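## Task

Too many parts slid off when the shaft was withdrawn too far, not only the amber spacer. Thread all the white spacers back onto the shaft so they sit in the gap between the two blocks, then drive the shaft fully home into the large housing block. The amber spacer must stay off the shaft.

## Robot and tools

Robot: two seven-joint arms, left_arm and right_arm, each ending in a two-finger parallel gripper. Calibrated bases in the scene frame: left_arm at (+0.017, +0.298, 0) m, right_arm at (-0.029, -0.285, 0) m, both turned only slightly about z. A two-camera stand sits behind the arms. Loose parts may occasionally be nudged by something external.

Frame: every pose, velocity and offset uses the scene frame. Origin is on the table surface halfway between the nominal bases; +z is up, +x reaches out over the table, +y is toward left_arm. Arm names do not match image left/right. Gripper fingers point along the gripper's own +z and open along its y. end_effector_position is the point between the closed pads, about 2 cm short of the tips; closing pushes the tips about 10 mm further out, mostly while the pads are still over 40 mm apart. Reported hand poses can be off by a few centimetres, worse at long reach.

The shared row: 14 numbers, each in [-1, 1], always for both arms: left_arm dx, dy, dz, rx, ry, rz, opening, then the same seven for right_arm. dx..rz are an offset, not a pose: they are measured along scene axes from that arm's Hand target as it stood when the action or move began, and rotation happens about the Hand target position. Scale: 1.0 equals 0.6 m for translation or 180 degrees for rotation; rx, ry, rz form a single rotation vector. Opening is absolute: +1 fully open (0.084 m), -1 closed. Sending six zeros re-commands the current Hand target; a 0 opening is a real half-open command, so to keep a gripper unchanged resend its present opening.

execute_actions(actions, cameras): actions is a list of actions; each action is up to 15 rows, one per 1/30 s step, and a short action repeats its final row to fill 15 steps. All rows in an action count from the action's starting Hand target, so repeating an offset in a new action moves further. An empty list returns state plus all camera images; cameras takes names, ["all"], or [].

move(target, speed, blend, opening_speed, blocking, cameras): straight-line paths toward target, which is one 14-number row or a list of up to 15 rows, every row an offset from the same starting Hand targets. speed in m/s, 0.002 to 1, default 0.25 (turn rate up to twice that in rad/s); one value or one per row. blend (m) rounds corners of a list; 0 stops at each point. opening_speed (at least 0.2 per second on the -1..+1 scale) ramps the fingers. Paths last at least 0.5 s and are cut at 10 s. Opening changes of later rows apply only when everything is at rest there. Paths ignore obstacles and the other arm; faster moves lag and overshoot more and hit harder. blocking=false returns after about 0.5 s while the move continues. The result adds a move: line (done, off_target, moving, held, fault) and any limits (paced = pose clipped, held = steps withheld). done means within 3 mm and 2 degrees, but says nothing about contact.

wait(seconds 0 to 10) lets time run holding commands. stop brakes a running move. zoom_image(camera, region [x0,y0,x1,y1] pixels, at most 504 by 504) enlarges the latest image of cam_high, cam_left_wrist or cam_right_wrist. clear_fault(arm) releases a reported torque fault. finished_scene(scene 1 or 2) ends the scene irreversibly; the goal must hold with the robot's hands off.

Control details: each step the commanded pose is clipped to within 70 mm and 16 degrees of the measured gripper; Hand target in results is the last clipped command, and the gripper often rests short of it, so send the remaining gap as a new offset. An arm blocked by something keeps pushing until commanded back past its gripper. Large wrist turns can swing the elbow. The clearance check withholds commands that bring the arms too close (fingers excepted).

Results: per arm end_effector_position (m), end_effector_quat_wxyz, velocities (omitted when joint velocities are within noise), Joint positions (last entry is opening in metres), joint torques (include gravity, have offsets and noise, positive toward larger joint angle), grip_measured on the command scale, Tool commands, motor temperatures. To hold a part command an opening well below grip_measured; about 24 N per pad max.

Cameras: cam_high fixed overhead-behind, plus cam_left_wrist and cam_right_wrist, all 896x504; calibration may be off by a few degrees and millimetres, and wrist images can lag during motion.

Avoid: dropping parts or letting one fall off the table (fails), releasing moving parts, hard impacts on fixed or heavy objects, any arm-to-arm contact or closing one gripper on the other's fingers, and pressing hard. Torque faults occur when contact torque hits a joint's limit (waist 41.3, shoulder 41.5, upper arm roll 26.4, elbow 26.4, forearm roll 26.4, wrist pitch 14.2, wrist roll 14.8 N m; held weight counts), or a motor saturates for 1 s or is overloaded too long. Motors heat when holding, stretched, or pushing at an unreachable pose; MOTOR HOT appears from 65 °C and at 80 °C the arm is braked for 30 to 60 s. Elbow straight at 2.742 rad. Time spent thinking keeps the scene running.

Each tool is called after "Request:" in YAML: its name, and indented under it one key for each argument.

## Session

Request:
execute_actions:
  actions: []

Scene clock: 0.00 s.
left_arm: end_effector_position=(+0.6309, -0.2425, +0.2971) grip_measured=+1.00 end_effector_quat_wxyz=(+0.184, +0.747, -0.492, +0.408) | right_arm: end_effector_position=(+0.7249, -0.5180, +0.1129) grip_measured=+1.00 end_effector_quat_wxyz=(+0.152, +0.770, -0.522, +0.333)
Joint positions: left_arm=[-0.506 0.724 -0.249 1.905 -0.386 0.334 0.828 0.084] | right_arm=[0.039 0.995 -0.368 1.993 -0.486 0.592 1.426 0.084]
Joint velocities: within noise
Joint torques (N m): no reading
Motor temperatures (°C): left_arm=[33 40 46 40 43 40 40] | right_arm=[38 36 38 37 37 36 38]
Hand target: left_arm +0.6309, -0.2425, +0.2971; +0.184, +0.747, -0.492, +0.408 | right_arm +0.7249, -0.5180, +0.1129; +0.152, +0.770, -0.522, +0.333
Tool commands: left_gripper/opening=+1.0 right_gripper/opening=+1.0

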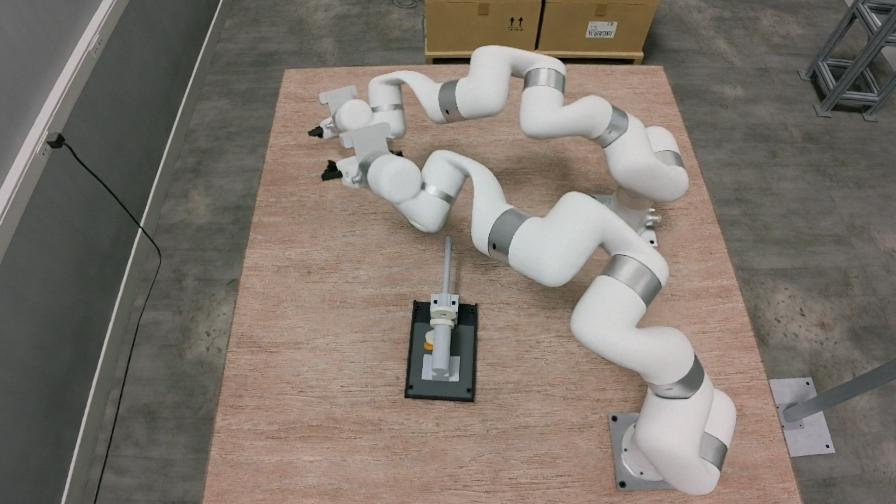

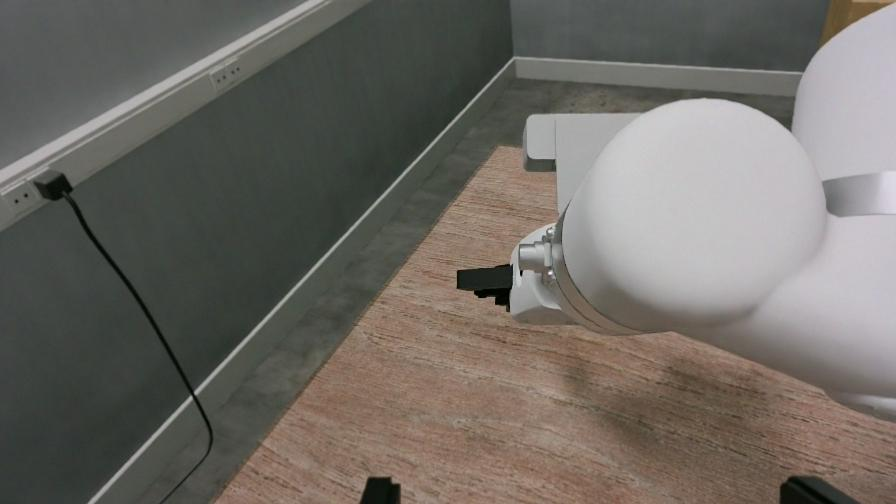

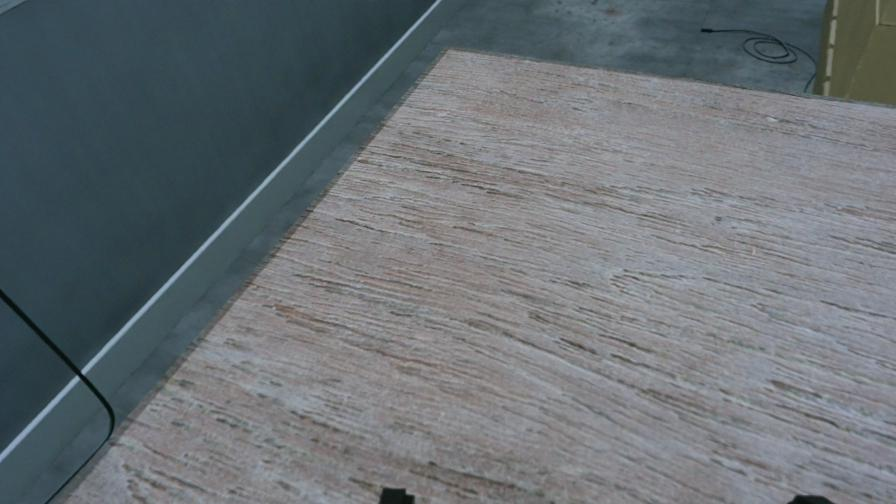

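Request:
zoom_image:
  camera: "cam_high"
  region: [390, 220, 500, 410]

Request:
zoom_image:
  camera: "cam_high"
  region: [405, 290, 485, 390]

Scaled by 2.653 from the camera's 896x504 image, which has a finer 1280x720 frame.

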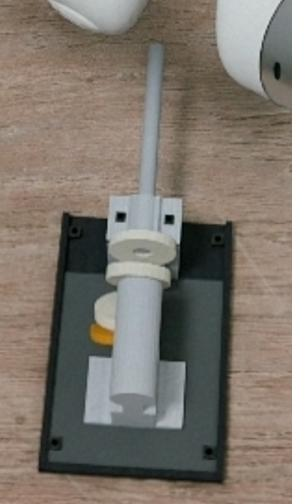

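Scaled by 5.040 from the camera's 896x504 image, which has a finer 1280x720 frame.

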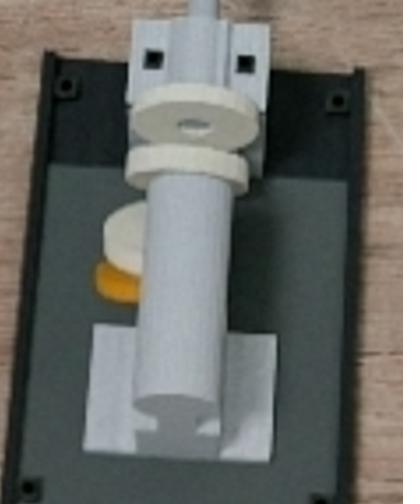

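Request:
move:
  target:
    - [-0.357,0.81,0.03,0.1149,0.0687,-0.1391,1,0,0,0,0,0,0,1]
    - [-0.357,0.81,-0.12,0.1149,0.0687,-0.1391,1,0,0,0,0,0,0,1]
  blend: 0.03
  cameras: ["all"]

Scene clock: 44.60 s.
left_arm: end_effector_position=(+0.4167, +0.2436, +0.2251) grip_measured=+1.00 end_effector_quat_wxyz=(+0.183, +0.683, -0.683, +0.182) | right_arm: end_effector_position=(+0.7249, -0.5180, +0.1129) grip_measured=+1.00 end_effector_quat_wxyz=(+0.152, +0.770, -0.522, +0.333)
Joint positions: left_arm=[0.131 -0.182 0.033 0.857 -0.558 1.178 1.961 0.084] | right_arm=[0.039 0.995 -0.368 1.993 -0.486 0.592 1.426 0.084]
Joint torques (N m): left_arm=[-0.38 -11.89 -0.02 18.82 -0.89 -0.96 0.2] | right_arm=[0.42 -27.15 -4.34 19.36 -0.12 -1.61 0.11]
Hand target: left_arm +0.4167, +0.2435, +0.2251; +0.183, +0.683, -0.683, +0.182 | right_arm +0.7249, -0.5180, +0.1129; +0.152, +0.770, -0.522, +0.333
Off the commanded pose: left_arm 0.000 m, 0 deg | right_arm 0.000 m, 0 deg.
move: done
camera_calibration:
cam_left_wrist: T_world_to_cam=[[-0.999664, 0.0200994, -0.0163526, 0.450927], [0.0254972, 0.875421, -0.482689, -0.0547476], [0.00461363, -0.482943, -0.875639, 0.443197], [0, 0, 0, 1]] pos_world=[0.450127, 0.252903, 0.369029]

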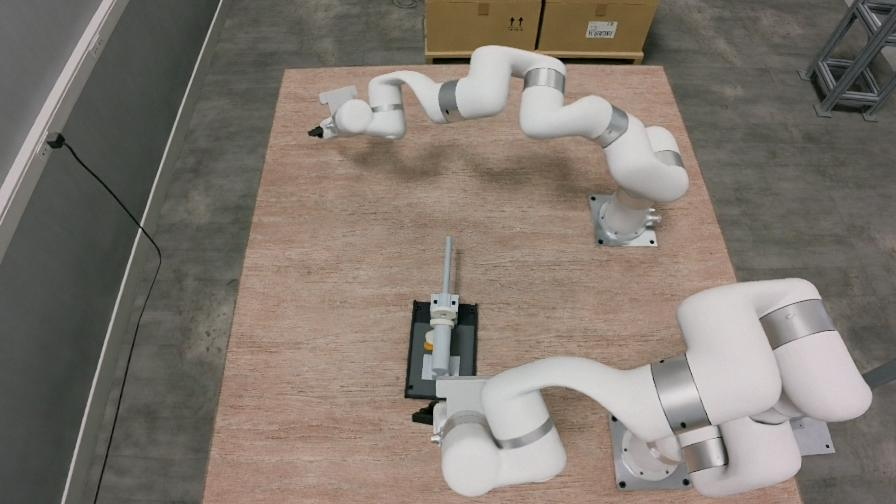

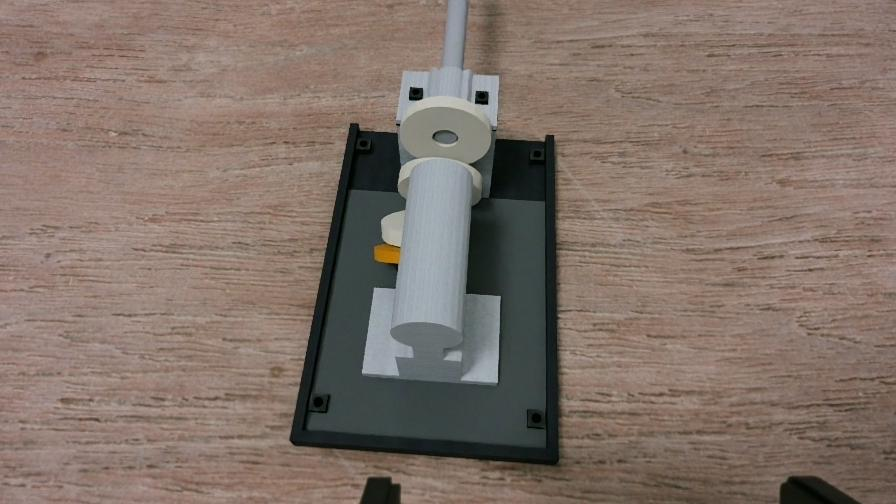

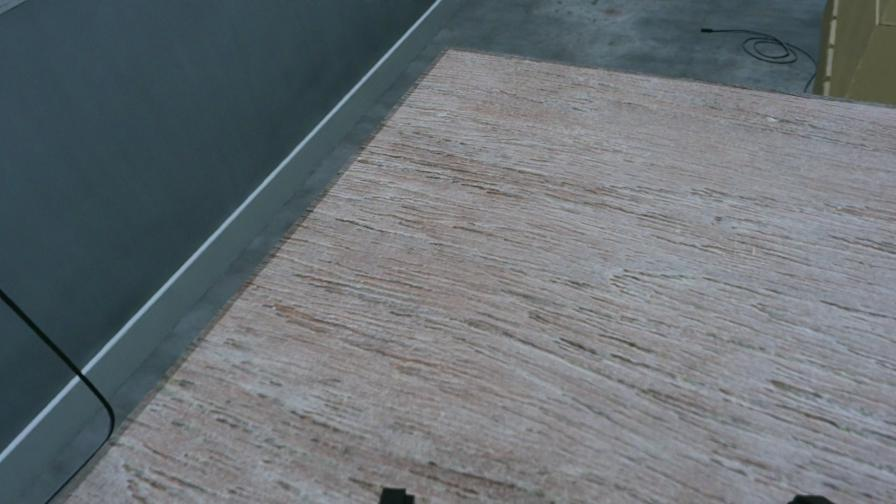

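Request:
zoom_image:
  camera: "cam_left_wrist"
  region: [330, 60, 530, 280]

Request:
zoom_image:
  camera: "cam_left_wrist"
  region: [290, 200, 560, 470]

Scaled by 2.291 from the camera's 896x504 image, which has a finer 1280x720 frame.

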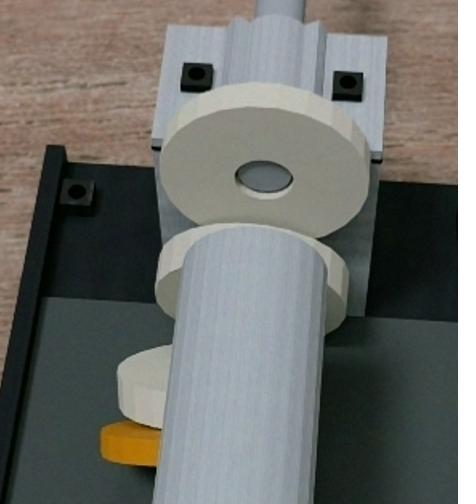

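Scaled by 1.867 from the camera's 896x504 image, which has a finer 1280x720 frame.

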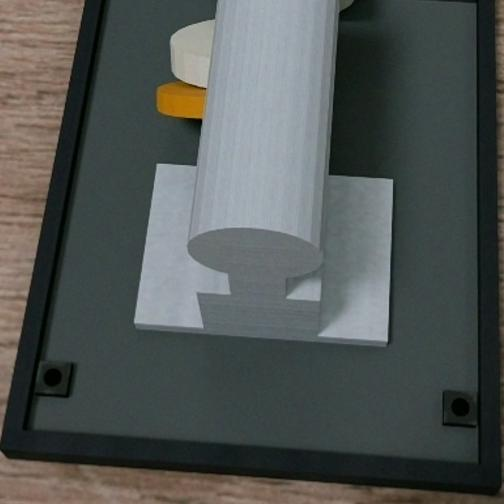

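Request:
move:
  target: [0.017,-0.249,0.04,0.1667,0,0,1,0,0,0,0,0,0,1]
  cameras: ["cam_left_wrist"]

Request:
zoom_image:
  camera: "cam_left_wrist"
  region: [296, 120, 600, 424]

Request:
move:
  target: [0.1817,0,-0.1067,0,0.2048,0,1,0,0,0,0,0,0,1]
  cameras: ["cam_left_wrist"]

Request:
zoom_image:
  camera: "cam_left_wrist"
  region: [296, 120, 600, 424]

Scene clock: 81.60 s.
left_arm: end_effector_position=(+0.4269, +0.0942, +0.2491) grip_measured=+1.00 end_effector_quat_wxyz=(+0.000, +0.707, -0.707, -0.001) | right_arm: end_effector_position=(+0.7249, -0.5180, +0.1129) grip_measured=+1.00 end_effector_quat_wxyz=(+0.152, +0.770, -0.522, +0.333)
Joint positions: left_arm=[-0.043 -0.057 -0.381 1.118 -0.023 1.173 1.128 0.084] | right_arm=[0.039 0.995 -0.368 1.993 -0.486 0.592 1.426 0.084]
Joint torques (N m): left_arm=[-0.42 -13.52 0.36 20.11 0.12 -1.19 -0.12] | right_arm=[0.39 -27.21 -4.22 19.45 0 -1.58 0.03]
Hand target: left_arm +0.4269, +0.0941, +0.2491; +0.000, +0.707, -0.707, -0.001 | right_arm +0.7249, -0.5180, +0.1129; +0.152, +0.770, -0.522, +0.333
Off the commanded pose: left_arm 0.000 m, 0 deg | right_arm 0.000 m, 0 deg.
move: done
camera_calibration:
cam_left_wrist: T_world_to_cam=[[-0.999667, 0.0254818, -0.00401291, 0.46092], [0.025398, 0.999483, 0.0197013, -0.0494099], [0.00451286, 0.0195929, -0.999798, 0.375597], [0, 0, 0, 1]] pos_world=[0.460327, 0.0302803, 0.378344]
Images, in order (width x height): cam_left_wrist 896x504.

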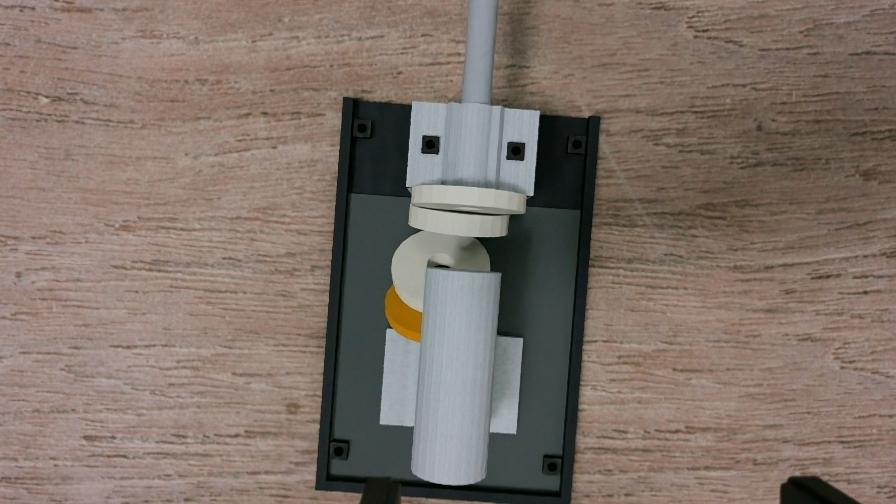

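Scaled by 1.658 from the camera's 896x504 image, which has a finer 1280x720 frame.

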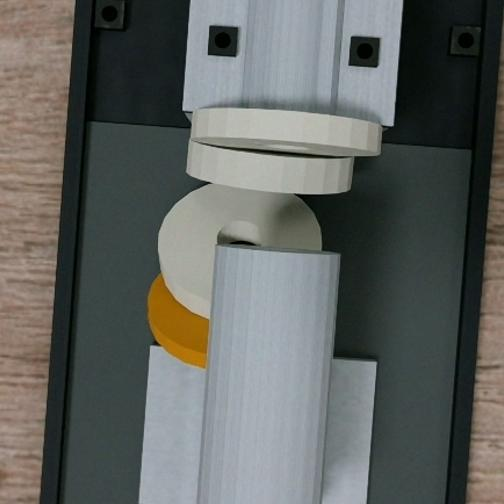

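Scene clock: 83.67 s.
left_arm: end_effector_position=(+0.5350, +0.0944, +0.1848) grip_measured=+1.00 end_effector_quat_wxyz=(+0.217, +0.676, -0.673, -0.206) | right_arm: end_effector_position=(+0.7249, -0.5180, +0.1129) grip_measured=+1.00 end_effector_quat_wxyz=(+0.152, +0.770, -0.522, +0.333)
Joint positions: left_arm=[-0.181 1.129 -0.313 2.707 0.033 2.158 1.148 0.084] | right_arm=[0.039 0.995 -0.368 1.993 -0.486 0.592 1.426 0.084]
Joint torques (N m): left_arm=[-0.52 -29.47 -2.36 17.16 -0.99 -0.35 0.2] | right_arm=[0.37 -27 -4.28 19.38 -0.01 -1.57 0.08]
Hand target: left_arm +0.5359, +0.0941, +0.1850; +0.224, +0.670, -0.671, -0.224 | right_arm +0.7249, -0.5180, +0.1129; +0.152, +0.770, -0.522, +0.333
Off the commanded pose: left_arm 0.001 m, 2 deg | right_arm 0.000 m, 0 deg.
elbow stopped short (left arm): the move would have taken joint 4 (elbow) straighter than the controller allows.
move: done
camera_calibration:
cam_left_wrist: T_world_to_cam=[[-0.824086, 0.0252268, 0.565903, 0.369465], [0.0226616, 0.999676, -0.011563, -0.0439344], [-0.566011, 0.00329539, -0.824391, 0.585256], [0, 0, 0, 1]] pos_world=[0.636728, 0.0326711, 0.272891]
Images, in order (width x height): cam_left_wrist 896x504.

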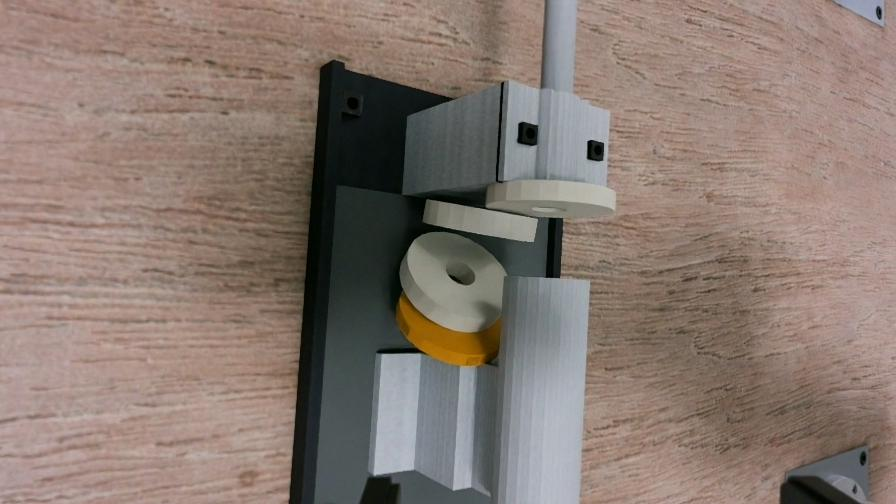

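Scaled by 1.658 from the camera's 896x504 image, which has a finer 1280x720 frame.

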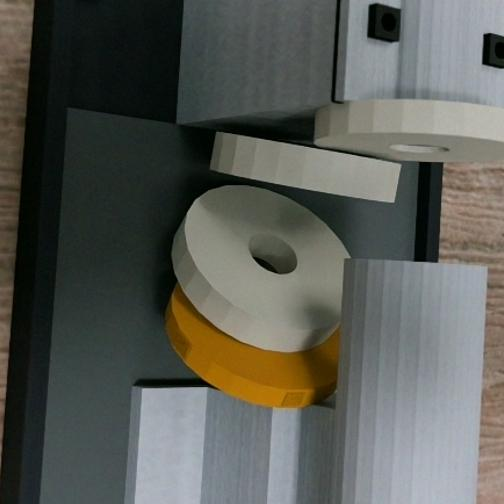

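Request:
move:
  target:
    - [0,0,0,0,0,0,1,-0.5415,0.28,0.312,-0.0558,-0.0159,0.3618,1]
    - [0,0,0,0,0,0,1,-0.4915,0.4133,0.2118,-0.0391,-0.0634,0.8323,1]
  blend: 0.05
  speed: 0.4
  cameras: ["all"]

Scene clock: 267.37 s.
left_arm: end_effector_position=(+0.5350, +0.0944, +0.1848) grip_measured=+1.00 end_effector_quat_wxyz=(+0.217, +0.676, -0.673, -0.206) | right_arm: end_effector_position=(+0.4299, -0.2700, +0.2400) grip_measured=+1.00 end_effector_quat_wxyz=(-0.286, +0.668, +0.612, +0.312)
Joint positions: left_arm=[-0.181 1.129 -0.312 2.707 0.033 2.158 1.148 0.084] | right_arm=[0.117 0.715 -0.73 1.59 -1.976 -1.69 0.763 0.084]
Joint torques (N m): left_arm=[-0.53 -29.44 -2.3 16.74 -0.96 -0.41 0.24] | right_arm=[-0.65 -19.24 -4.71 13.72 0.43 -2.09 0.33]
Hand target: left_arm +0.5350, +0.0944, +0.1848; +0.217, +0.676, -0.673, -0.206 (not the last commanded pose) | right_arm +0.4300, -0.2700, +0.2400; -0.286, +0.668, +0.612, +0.312
Off the commanded pose: left_arm 0.001 m, 2 deg | right_arm 0.000 m, 0 deg.
joint sent to its limit (right arm) — joint 6 (wrist pitch), lower limit. The joint targets still meet the commanded pose.
move: done; limits=paced
camera_calibration:
cam_left_wrist: T_world_to_cam=[[-0.82404, 0.0252271, 0.56597, 0.369473], [0.022661, 0.999676, -0.0115648, -0.0439346], [-0.566079, 0.00329559, -0.824345, 0.585204], [0, 0, 0, 1]] pos_world=[0.636728, 0.0326711, 0.272791]
cam_right_wrist: T_world_to_cam=[[0.996413, -0.0825187, 0.0187497, -0.422792], [-0.0392821, -0.647296, -0.761226, 0.0910982], [0.074952, 0.757759, -0.648215, 0.461407], [0, 0, 0, 1]] pos_world=[0.390271, -0.325556, 0.376365]

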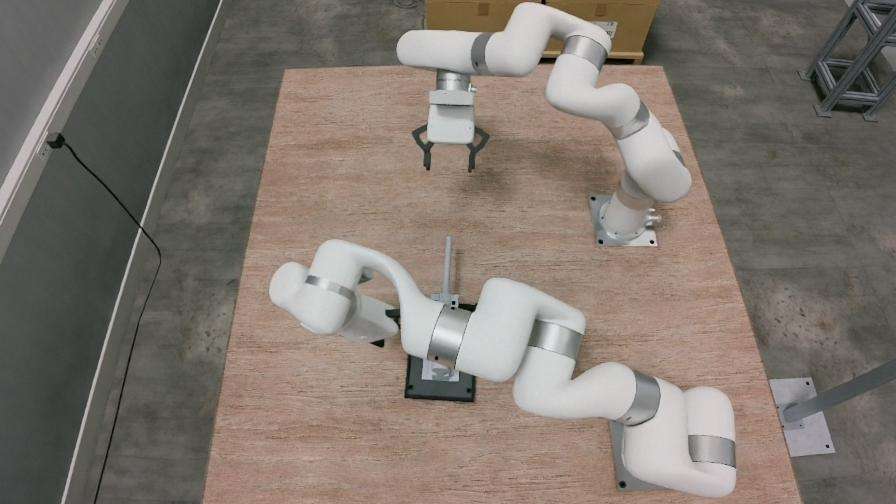

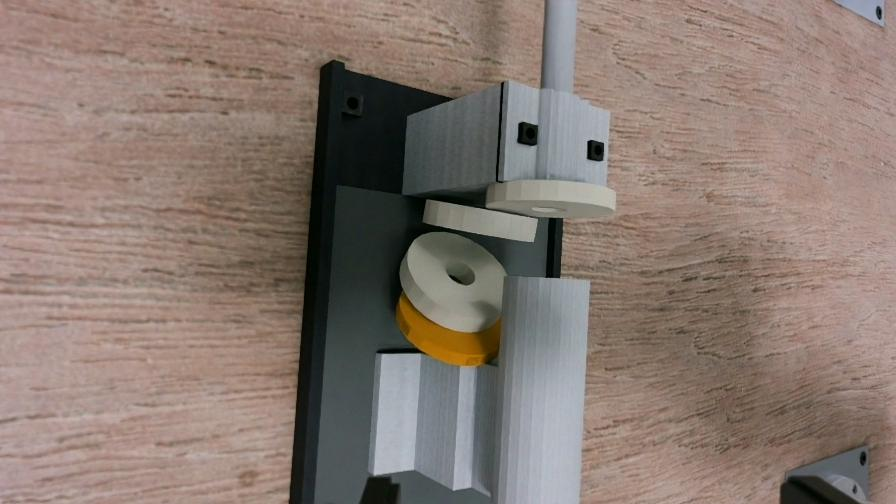

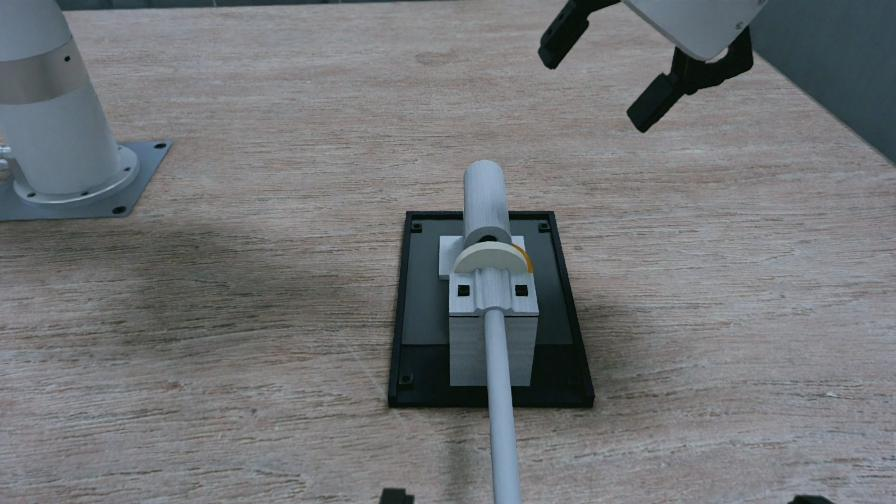

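Request:
zoom_image:
  camera: "cam_right_wrist"
  region: [500, 0, 780, 150]

Request:
zoom_image:
  camera: "cam_right_wrist"
  region: [380, 140, 600, 420]

Request:
zoom_image:
  camera: "cam_high"
  region: [400, 80, 500, 180]

Scaled by 1.800 from the camera's 896x504 image, which has a finer 1280x720 frame.

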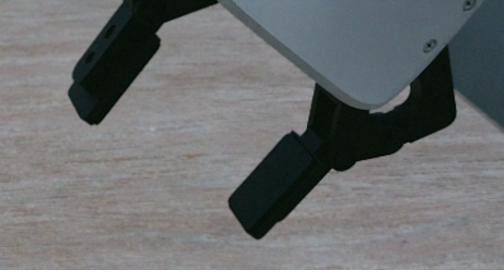

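Scaled by 1.800 from the camera's 896x504 image, which has a finer 1280x720 frame.

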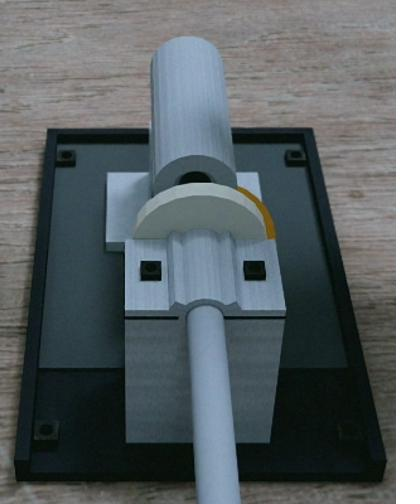

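Scaled by 5.040 from the camera's 896x504 image, which has a finer 1280x720 frame.

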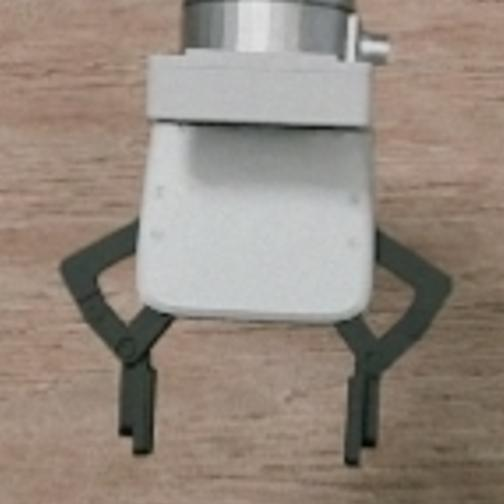

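Request:
move:
  target: [-0.14,-0.1,0.15,0,-0.2048,0,1,0,0,0,0,0,0,1]
  cameras: ["cam_right_wrist","cam_high"]

Request:
zoom_image:
  camera: "cam_right_wrist"
  region: [380, 0, 640, 260]

Scene clock: 312.33 s.
left_arm: end_effector_position=(+0.4510, +0.0344, +0.2748) grip_measured=+1.00 end_effector_quat_wxyz=(-0.007, +0.707, -0.707, +0.018) | right_arm: end_effector_position=(+0.4300, -0.2700, +0.2400) grip_measured=+1.00 end_effector_quat_wxyz=(-0.286, +0.668, +0.612, +0.312)
Joint positions: left_arm=[-0.139 0.076 -0.394 1.326 0.037 1.217 0.998 0.084] | right_arm=[0.117 0.715 -0.73 1.59 -1.976 -1.69 0.763 0.084]
Joint torques (N m): left_arm=[-0.58 -17.17 -0.77 19.8 0.11 -1.48 -0.12] | right_arm=[-0.56 -19.29 -4.57 13.72 0.35 -2.01 0.37]
Hand target: left_arm +0.4510, +0.0344, +0.2748; -0.007, +0.707, -0.707, +0.018 | right_arm +0.4300, -0.2700, +0.2400; -0.286, +0.668, +0.612, +0.312
Off the commanded pose: left_arm 0.000 m, 0 deg | right_arm 0.000 m, 0 deg.
move: done
camera_calibration:
cam_right_wrist: T_world_to_cam=[[0.996413, -0.0825188, 0.0187606, -0.422796], [-0.0392786, -0.647344, -0.761185, 0.0910656], [0.0749566, 0.757718, -0.648263, 0.46141], [0, 0, 0, 1]] pos_world=[0.390271, -0.325556, 0.376365]
Images, in order (width x height): cam_high 896x504, cam_right_wrist 896x504.

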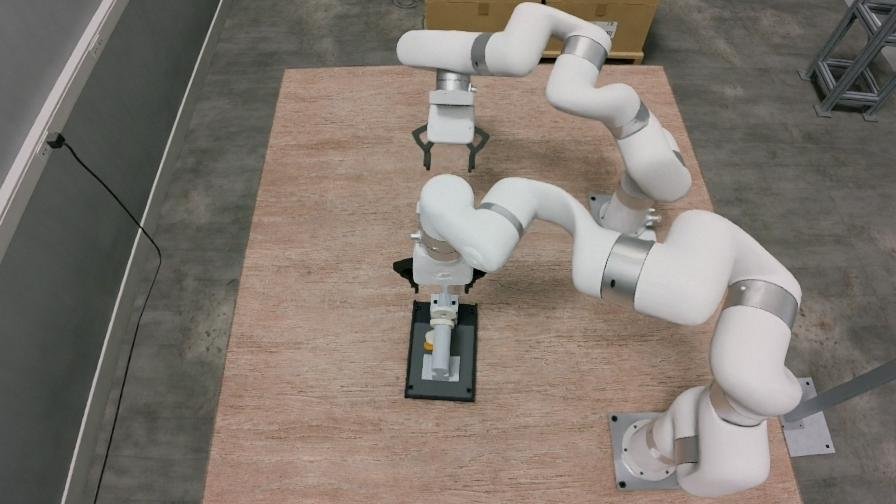

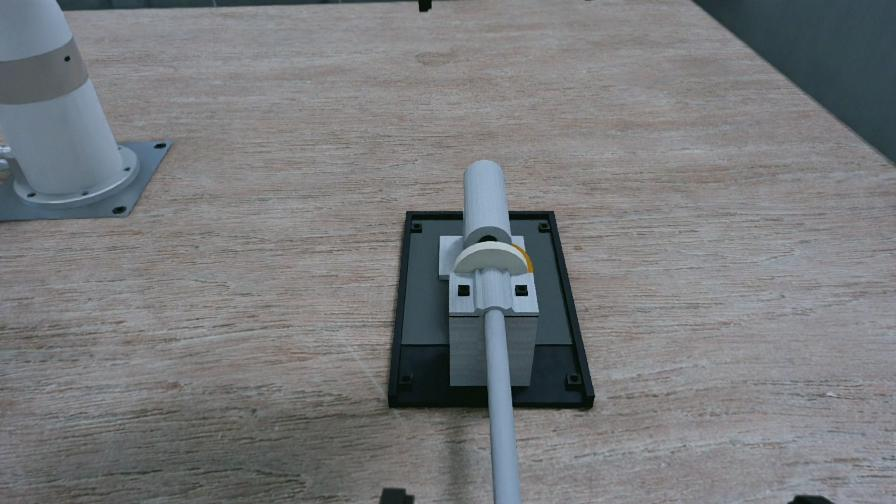

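Scaled by 1.938 from the camera's 896x504 image, which has a finer 1280x720 frame.

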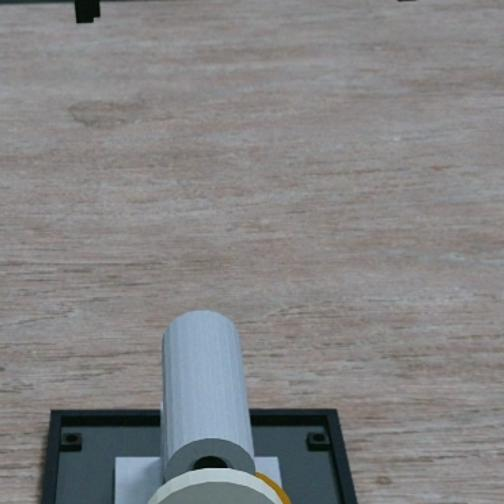

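Request:
move:
  target: [0,0.06,-0.15,0,0,0,1,0,0,0,0,0,0,1]
  cameras: ["cam_right_wrist"]

Request:
zoom_image:
  camera: "cam_right_wrist"
  region: [370, 0, 640, 200]

Scene clock: 317.53 s.
left_arm: end_effector_position=(+0.4510, +0.0704, +0.1848) grip_measured=+1.00 end_effector_quat_wxyz=(-0.007, +0.707, -0.707, +0.018) | right_arm: end_effector_position=(+0.4300, -0.2700, +0.2400) grip_measured=+1.00 end_effector_quat_wxyz=(-0.286, +0.668, +0.612, +0.312)
Joint positions: left_arm=[-0.102 0.084 -0.361 1.073 0.04 0.955 1.058 0.084] | right_arm=[0.117 0.715 -0.73 1.59 -1.976 -1.69 0.763 0.084]
Joint torques (N m): left_arm=[1.05 -15.88 -0.23 18.9 0.21 -1.46 0.18] | right_arm=[-0.43 -19.34 -4.71 13.75 0.47 -2.05 0.29]
Hand target: left_arm +0.4510, +0.0704, +0.1848; -0.007, +0.707, -0.707, +0.018 | right_arm +0.4300, -0.2700, +0.2400; -0.286, +0.668, +0.612, +0.312
Off the commanded pose: left_arm 0.000 m, 0 deg | right_arm 0.000 m, 0 deg.
move: done
camera_calibration:
cam_right_wrist: T_world_to_cam=[[0.996413, -0.0825188, 0.0187606, -0.422796], [-0.0392786, -0.647344, -0.761185, 0.0910656], [0.0749566, 0.757718, -0.648263, 0.46141], [0, 0, 0, 1]] pos_world=[0.390271, -0.325556, 0.376365]
Images, in order (width x height): cam_right_wrist 896x504.

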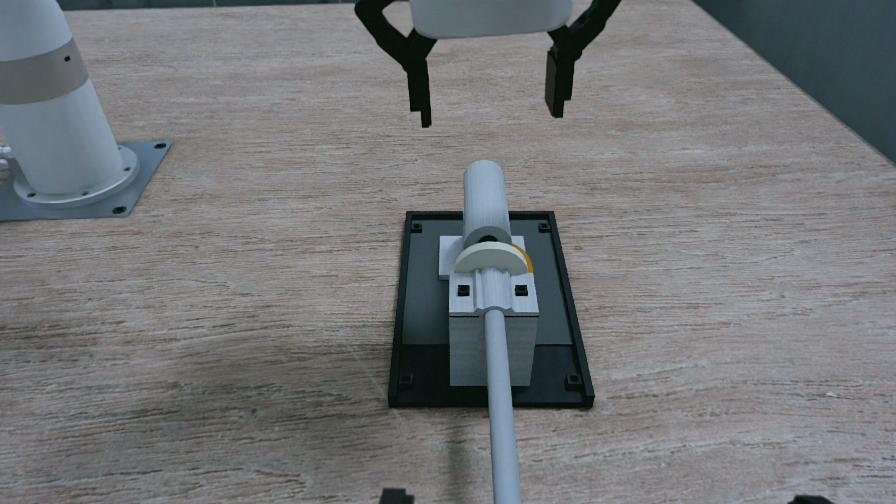

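Scaled by 1.867 from the camera's 896x504 image, which has a finer 1280x720 frame.

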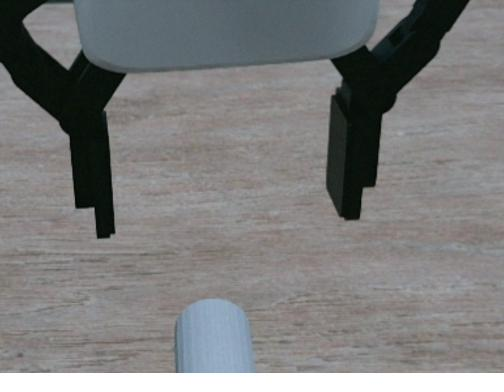

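Request:
move:
  target:
    - [-0.2567,-0.05,0.06,-0.2488,-0.2127,0.4285,1,0,0,0,0,0,0,1]
    - [-0.2567,-0.1,-0.15,-0.2488,-0.2127,0.4285,1,0,0,0,0,0,0,1]
  blend: 0.03
  speed: 0.3
  cameras: ["cam_left_wrist"]

Request:
zoom_image:
  camera: "cam_left_wrist"
  region: [260, 100, 640, 400]

Scene clock: 346.47 s.
left_arm: end_effector_position=(+0.2970, +0.0104, +0.0948) grip_measured=+1.00 end_effector_quat_wxyz=(+0.020, +0.886, -0.039, +0.461) | right_arm: end_effector_position=(+0.4300, -0.2700, +0.2400) grip_measured=+1.00 end_effector_quat_wxyz=(-0.286, +0.668, +0.612, +0.312)
Joint positions: left_arm=[0.418 -0.949 -1.856 0.271 -0.531 -0.128 -1.036 0.084] | right_arm=[0.117 0.715 -0.73 1.59 -1.976 -1.69 0.763 0.084]
Joint torques (N m): left_arm=[1.15 6.88 9.91 3.23 -0.76 -1.44 -0.14] | right_arm=[-0.43 -19.25 -4.75 13.72 0.43 -2.01 0.35]
Hand target: left_arm +0.2970, +0.0104, +0.0948; +0.020, +0.886, -0.039, +0.461 | right_arm +0.4300, -0.2700, +0.2400; -0.286, +0.668, +0.612, +0.312
Off the commanded pose: left_arm 0.000 m, 0 deg | right_arm 0.000 m, 0 deg.
move: done
camera_calibration:
cam_left_wrist: T_world_to_cam=[[-0.0974611, -0.994937, -0.0245171, 0.0772005], [-0.584645, 0.077171, -0.807611, 0.309856], [0.805414, -0.0643769, -0.589206, -0.0522647], [0, 0, 0, 1]] pos_world=[0.230775, 0.0495331, 0.221342]
Images, in order (width x height): cam_left_wrist 896x504.

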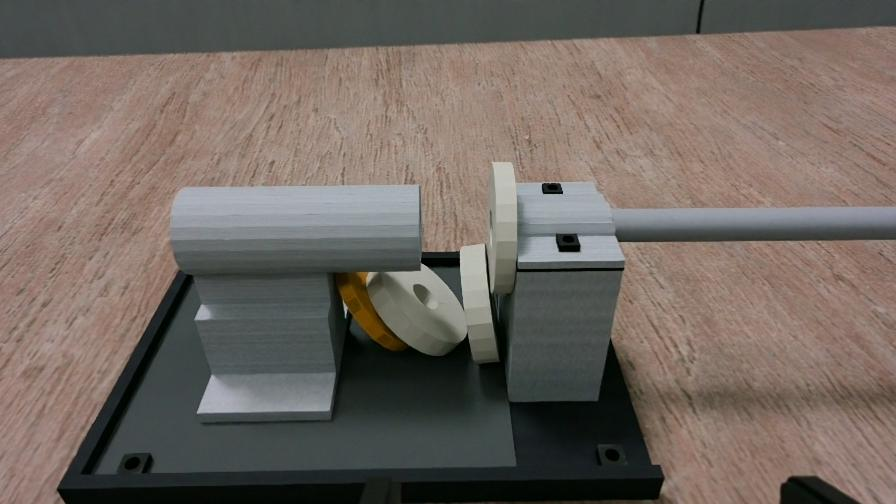

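Scaled by 1.326 from the camera's 896x504 image, which has a finer 1280x720 frame.

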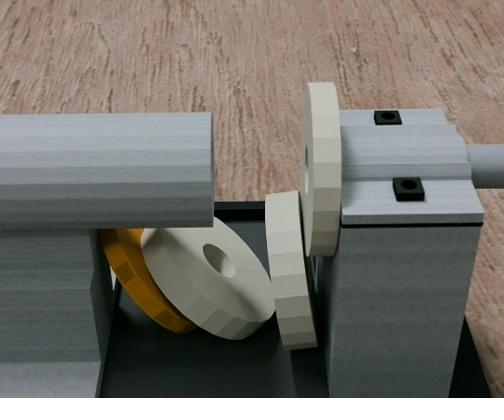

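Request:
move:
  target:
    - [0,0.0293,-0.06,-0.0072,-0.083,0,-1,0,0,0,0,0,0,1]
    - [0.1483,0.0293,-0.093,-0.0072,-0.083,0,-1,0,0,0,0,0,0,1]
  speed: 0.15
  cameras: ["cam_left_wrist","cam_right_wrist"]

Request:
zoom_image:
  camera: "cam_left_wrist"
  region: [300, 200, 740, 504]

Request:
zoom_image:
  camera: "cam_right_wrist"
  region: [330, 180, 600, 420]

Scene clock: 485.43 s.
left_arm: end_effector_position=(+0.3859, +0.0280, +0.0390) grip_measured=-1.00 end_effector_quat_wxyz=(+0.024, +0.819, -0.036, +0.573) | right_arm: end_effector_position=(+0.4300, -0.2700, +0.2400) grip_measured=+1.00 end_effector_quat_wxyz=(-0.286, +0.668, +0.612, +0.312)
Joint positions: left_arm=[0.883 -1.41 -2.215 0.449 -0.547 -0.515 -1.344 0] | right_arm=[0.117 0.715 -0.73 1.59 -1.976 -1.69 0.763 0.084]
Joint torques (N m): left_arm=[1.04 10.81 12.67 -5.44 -1.63 -0.95 0.18] | right_arm=[-0.35 -19.44 -4.75 13.7 0.35 -2.03 0.34]
Hand target: left_arm +0.3860, +0.0280, +0.0390; +0.024, +0.819, -0.036, +0.573 | right_arm +0.4300, -0.2700, +0.2400; -0.286, +0.668, +0.612, +0.312
Off the commanded pose: left_arm 0.000 m, 0 deg | right_arm 0.000 m, 0 deg.
move: done
camera_calibration:
cam_left_wrist: T_world_to_cam=[[-0.0907905, -0.995517, -0.0265191, 0.0994422], [-0.35645, 0.0573498, -0.932553, 0.232852], [0.929893, -0.0752142, -0.360059, -0.21239], [0, 0, 0, 1]] pos_world=[0.289528, 0.0696676, 0.143311]
cam_right_wrist: T_world_to_cam=[[0.996413, -0.0825188, 0.0187606, -0.422796], [-0.0392786, -0.647344, -0.761185, 0.0910656], [0.0749566, 0.757718, -0.648263, 0.46141], [0, 0, 0, 1]] pos_world=[0.390271, -0.325556, 0.376365]
Images, in order (width x height): cam_left_wrist 896x504, cam_right_wrist 896x504.

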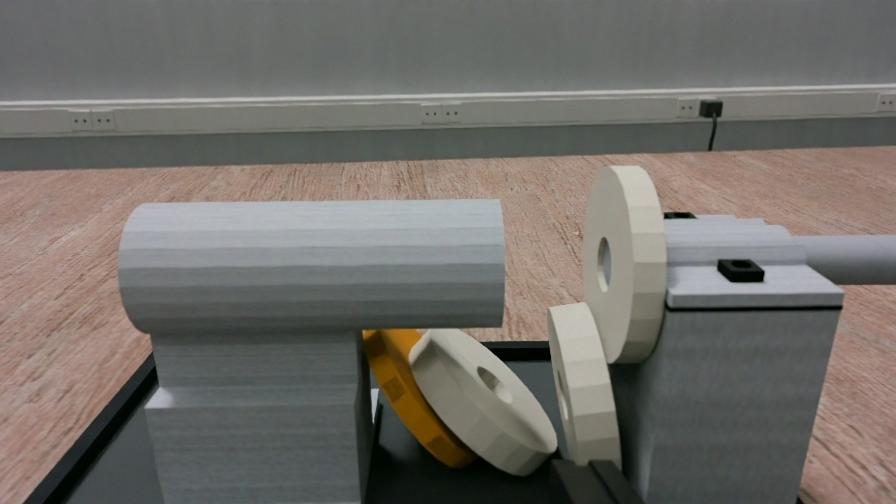

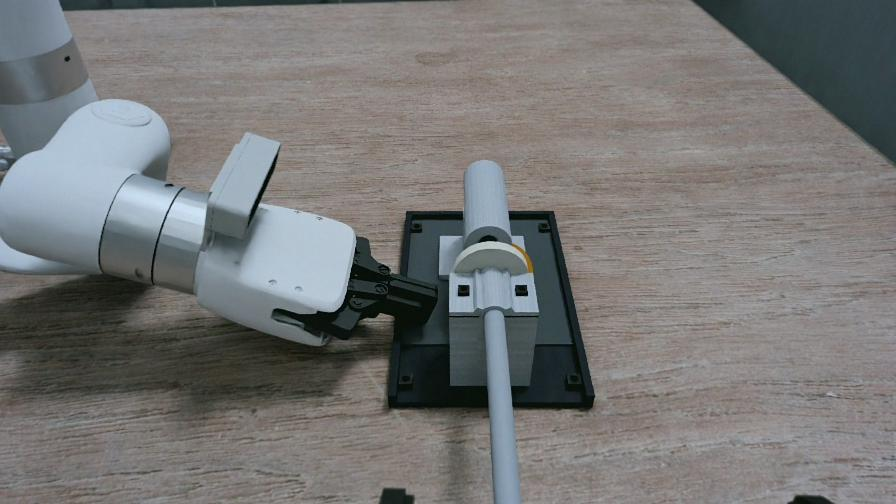

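Scaled by 1.145 from the camera's 896x504 image, which has a finer 1280x720 frame.

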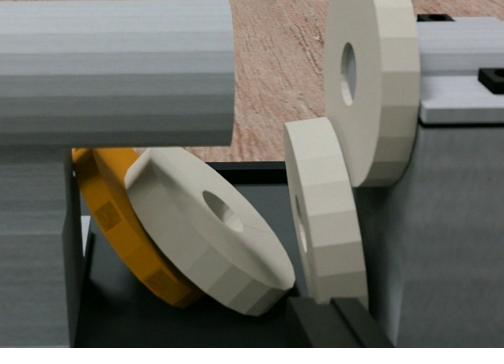

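Scaled by 1.867 from the camera's 896x504 image, which has a finer 1280x720 frame.

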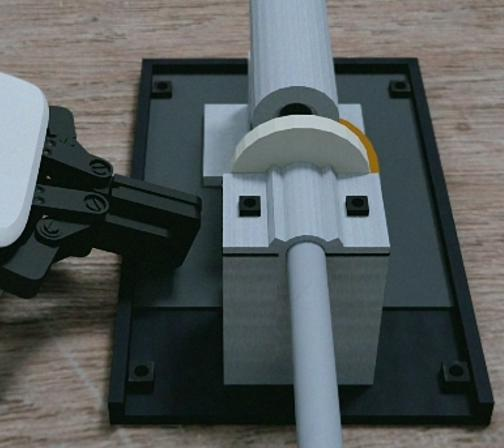

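Request:
move:
  target: [0.0583,-0.005,0,0,0,0,-1,0,0,0,0,0,0,1]
  speed: 0.05
  cameras: ["cam_left_wrist","cam_right_wrist"]

Request:
zoom_image:
  camera: "cam_right_wrist"
  region: [330, 180, 600, 420]

Scene clock: 493.63 s.
left_arm: end_effector_position=(+0.4209, +0.0250, +0.0390) grip_measured=-1.00 end_effector_quat_wxyz=(+0.024, +0.819, -0.036, +0.573) | right_arm: end_effector_position=(+0.4300, -0.2700, +0.2400) grip_measured=+1.00 end_effector_quat_wxyz=(-0.286, +0.668, +0.612, +0.312)
Joint positions: left_arm=[1.029 -1.423 -2.178 0.523 -0.473 -0.577 -1.329 0] | right_arm=[0.117 0.715 -0.73 1.59 -1.976 -1.69 0.763 0.084]
Joint torques (N m): left_arm=[1.23 11.21 13.53 -4.31 -1.59 -0.9 0.17] | right_arm=[-0.61 -19.51 -4.7 13.58 0.42 -2.01 0.27]
Hand target: left_arm +0.4209, +0.0250, +0.0390; +0.024, +0.819, -0.036, +0.573 | right_arm +0.4300, -0.2700, +0.2400; -0.286, +0.668, +0.612, +0.312
Off the commanded pose: left_arm 0.000 m, 0 deg | right_arm 0.000 m, 0 deg.
move: done
camera_calibration:
cam_left_wrist: T_world_to_cam=[[-0.0907905, -0.995517, -0.0265191, 0.0996333], [-0.35645, 0.0573498, -0.932553, 0.2455], [0.929893, -0.0752142, -0.360059, -0.245162], [0, 0, 0, 1]] pos_world=[0.324528, 0.0666676, 0.143311]
cam_right_wrist: T_world_to_cam=[[0.996413, -0.0825188, 0.0187606, -0.422796], [-0.0392786, -0.647344, -0.761185, 0.0910656], [0.0749566, 0.757718, -0.648263, 0.46141], [0, 0, 0, 1]] pos_world=[0.390271, -0.325556, 0.376365]
Images, in order (width x height): cam_left_wrist 896x504, cam_right_wrist 896x504.

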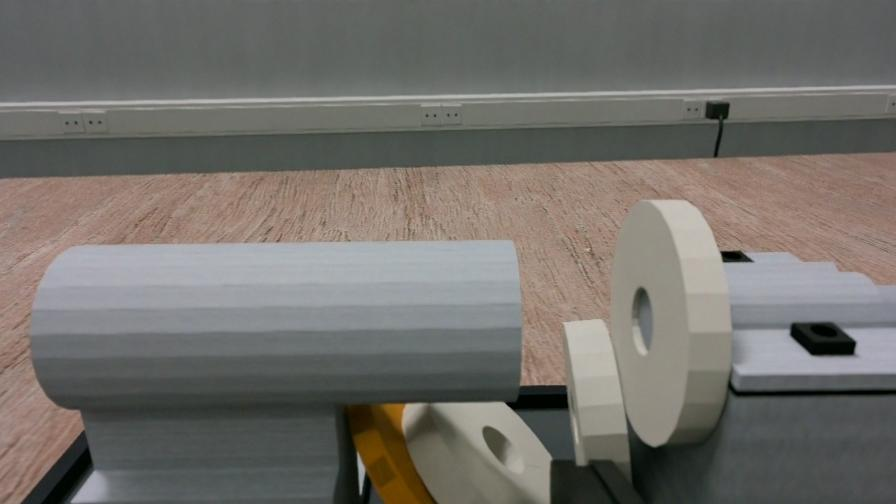

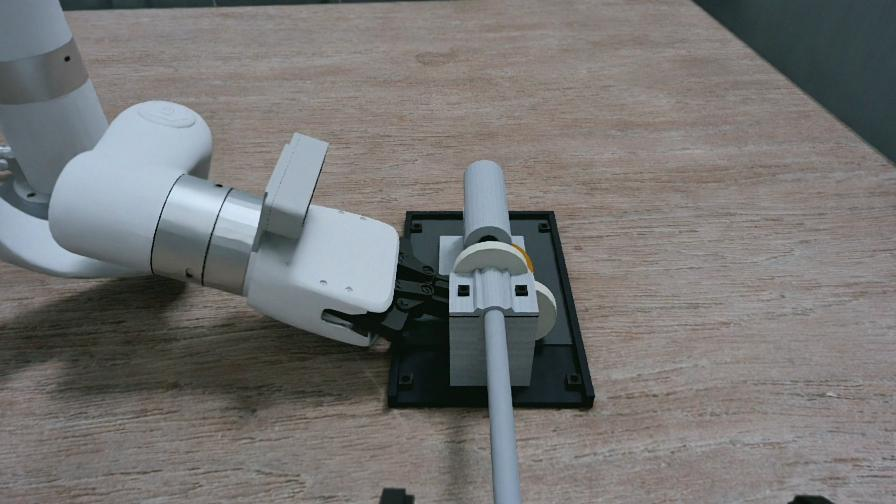

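Scaled by 1.867 from the camera's 896x504 image, which has a finer 1280x720 frame.

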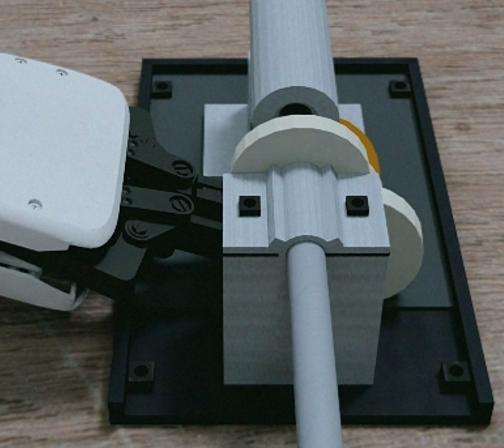

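Request:
move:
  target: [0.03,-0.0026,0,0,0,0,-1,0,0,0,0,0,0,1]
  speed: 0.05
  cameras: ["cam_left_wrist","cam_right_wrist"]

Request:
zoom_image:
  camera: "cam_right_wrist"
  region: [330, 180, 600, 420]

Scene clock: 498.20 s.
left_arm: end_effector_position=(+0.4389, +0.0234, +0.0390) grip_measured=-1.00 end_effector_quat_wxyz=(+0.024, +0.819, -0.036, +0.573) | right_arm: end_effector_position=(+0.4300, -0.2700, +0.2400) grip_measured=+1.00 end_effector_quat_wxyz=(-0.286, +0.668, +0.612, +0.312)
Joint positions: left_arm=[1.098 -1.43 -2.16 0.565 -0.439 -0.6 -1.321 0] | right_arm=[0.117 0.715 -0.73 1.59 -1.976 -1.69 0.763 0.084]
Joint torques (N m): left_arm=[0.86 11.67 13.86 -3.69 -1.74 -0.99 0.19] | right_arm=[-0.38 -19.51 -4.85 13.7 0.33 -2.03 0.27]
Hand target: left_arm +0.4389, +0.0234, +0.0390; +0.024, +0.819, -0.036, +0.573 | right_arm +0.4300, -0.2700, +0.2400; -0.286, +0.668, +0.612, +0.312
Off the commanded pose: left_arm 0.000 m, 0 deg | right_arm 0.000 m, 0 deg.
move: done
camera_calibration:
cam_left_wrist: T_world_to_cam=[[-0.0906978, -0.995524, -0.0265543, 0.0997481], [-0.356455, 0.0573496, -0.932551, 0.252004], [0.9299, -0.0751148, -0.360062, -0.262021], [0, 0, 0, 1]] pos_world=[0.342528, 0.0651677, 0.143311]
cam_right_wrist: T_world_to_cam=[[0.996413, -0.0825188, 0.0187606, -0.422796], [-0.0392786, -0.647344, -0.761185, 0.0910656], [0.0749566, 0.757718, -0.648263, 0.46141], [0, 0, 0, 1]] pos_world=[0.390271, -0.325556, 0.376365]
Images, in order (width x height): cam_left_wrist 896x504, cam_right_wrist 896x504.

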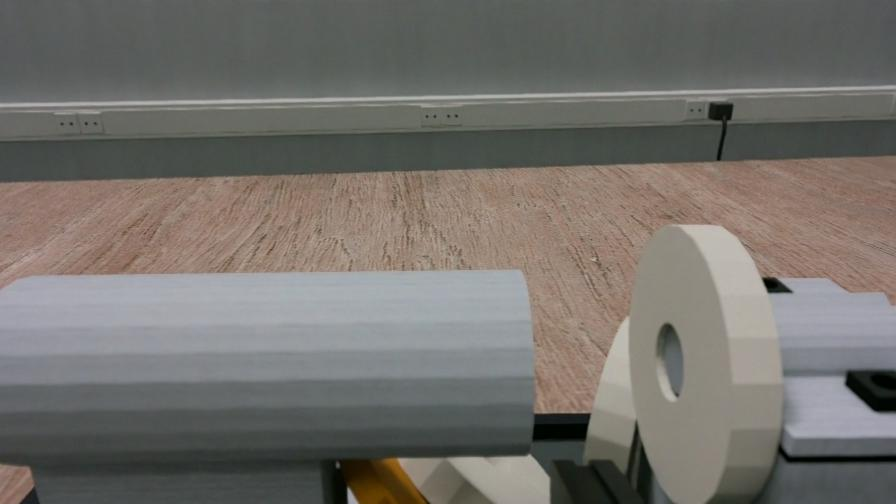

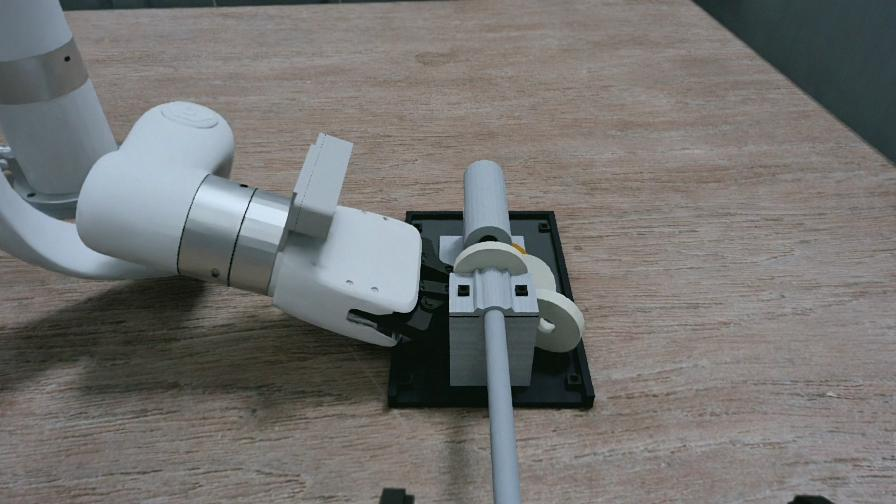

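Scaled by 1.867 from the camera's 896x504 image, which has a finer 1280x720 frame.

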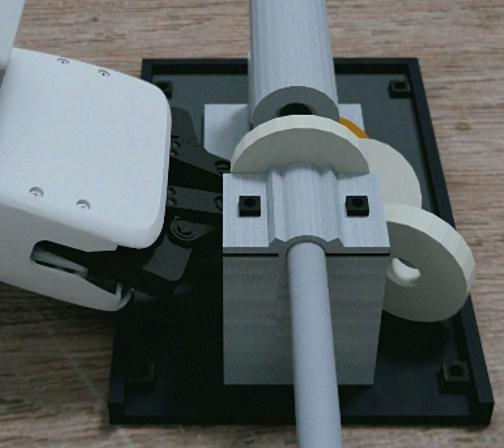

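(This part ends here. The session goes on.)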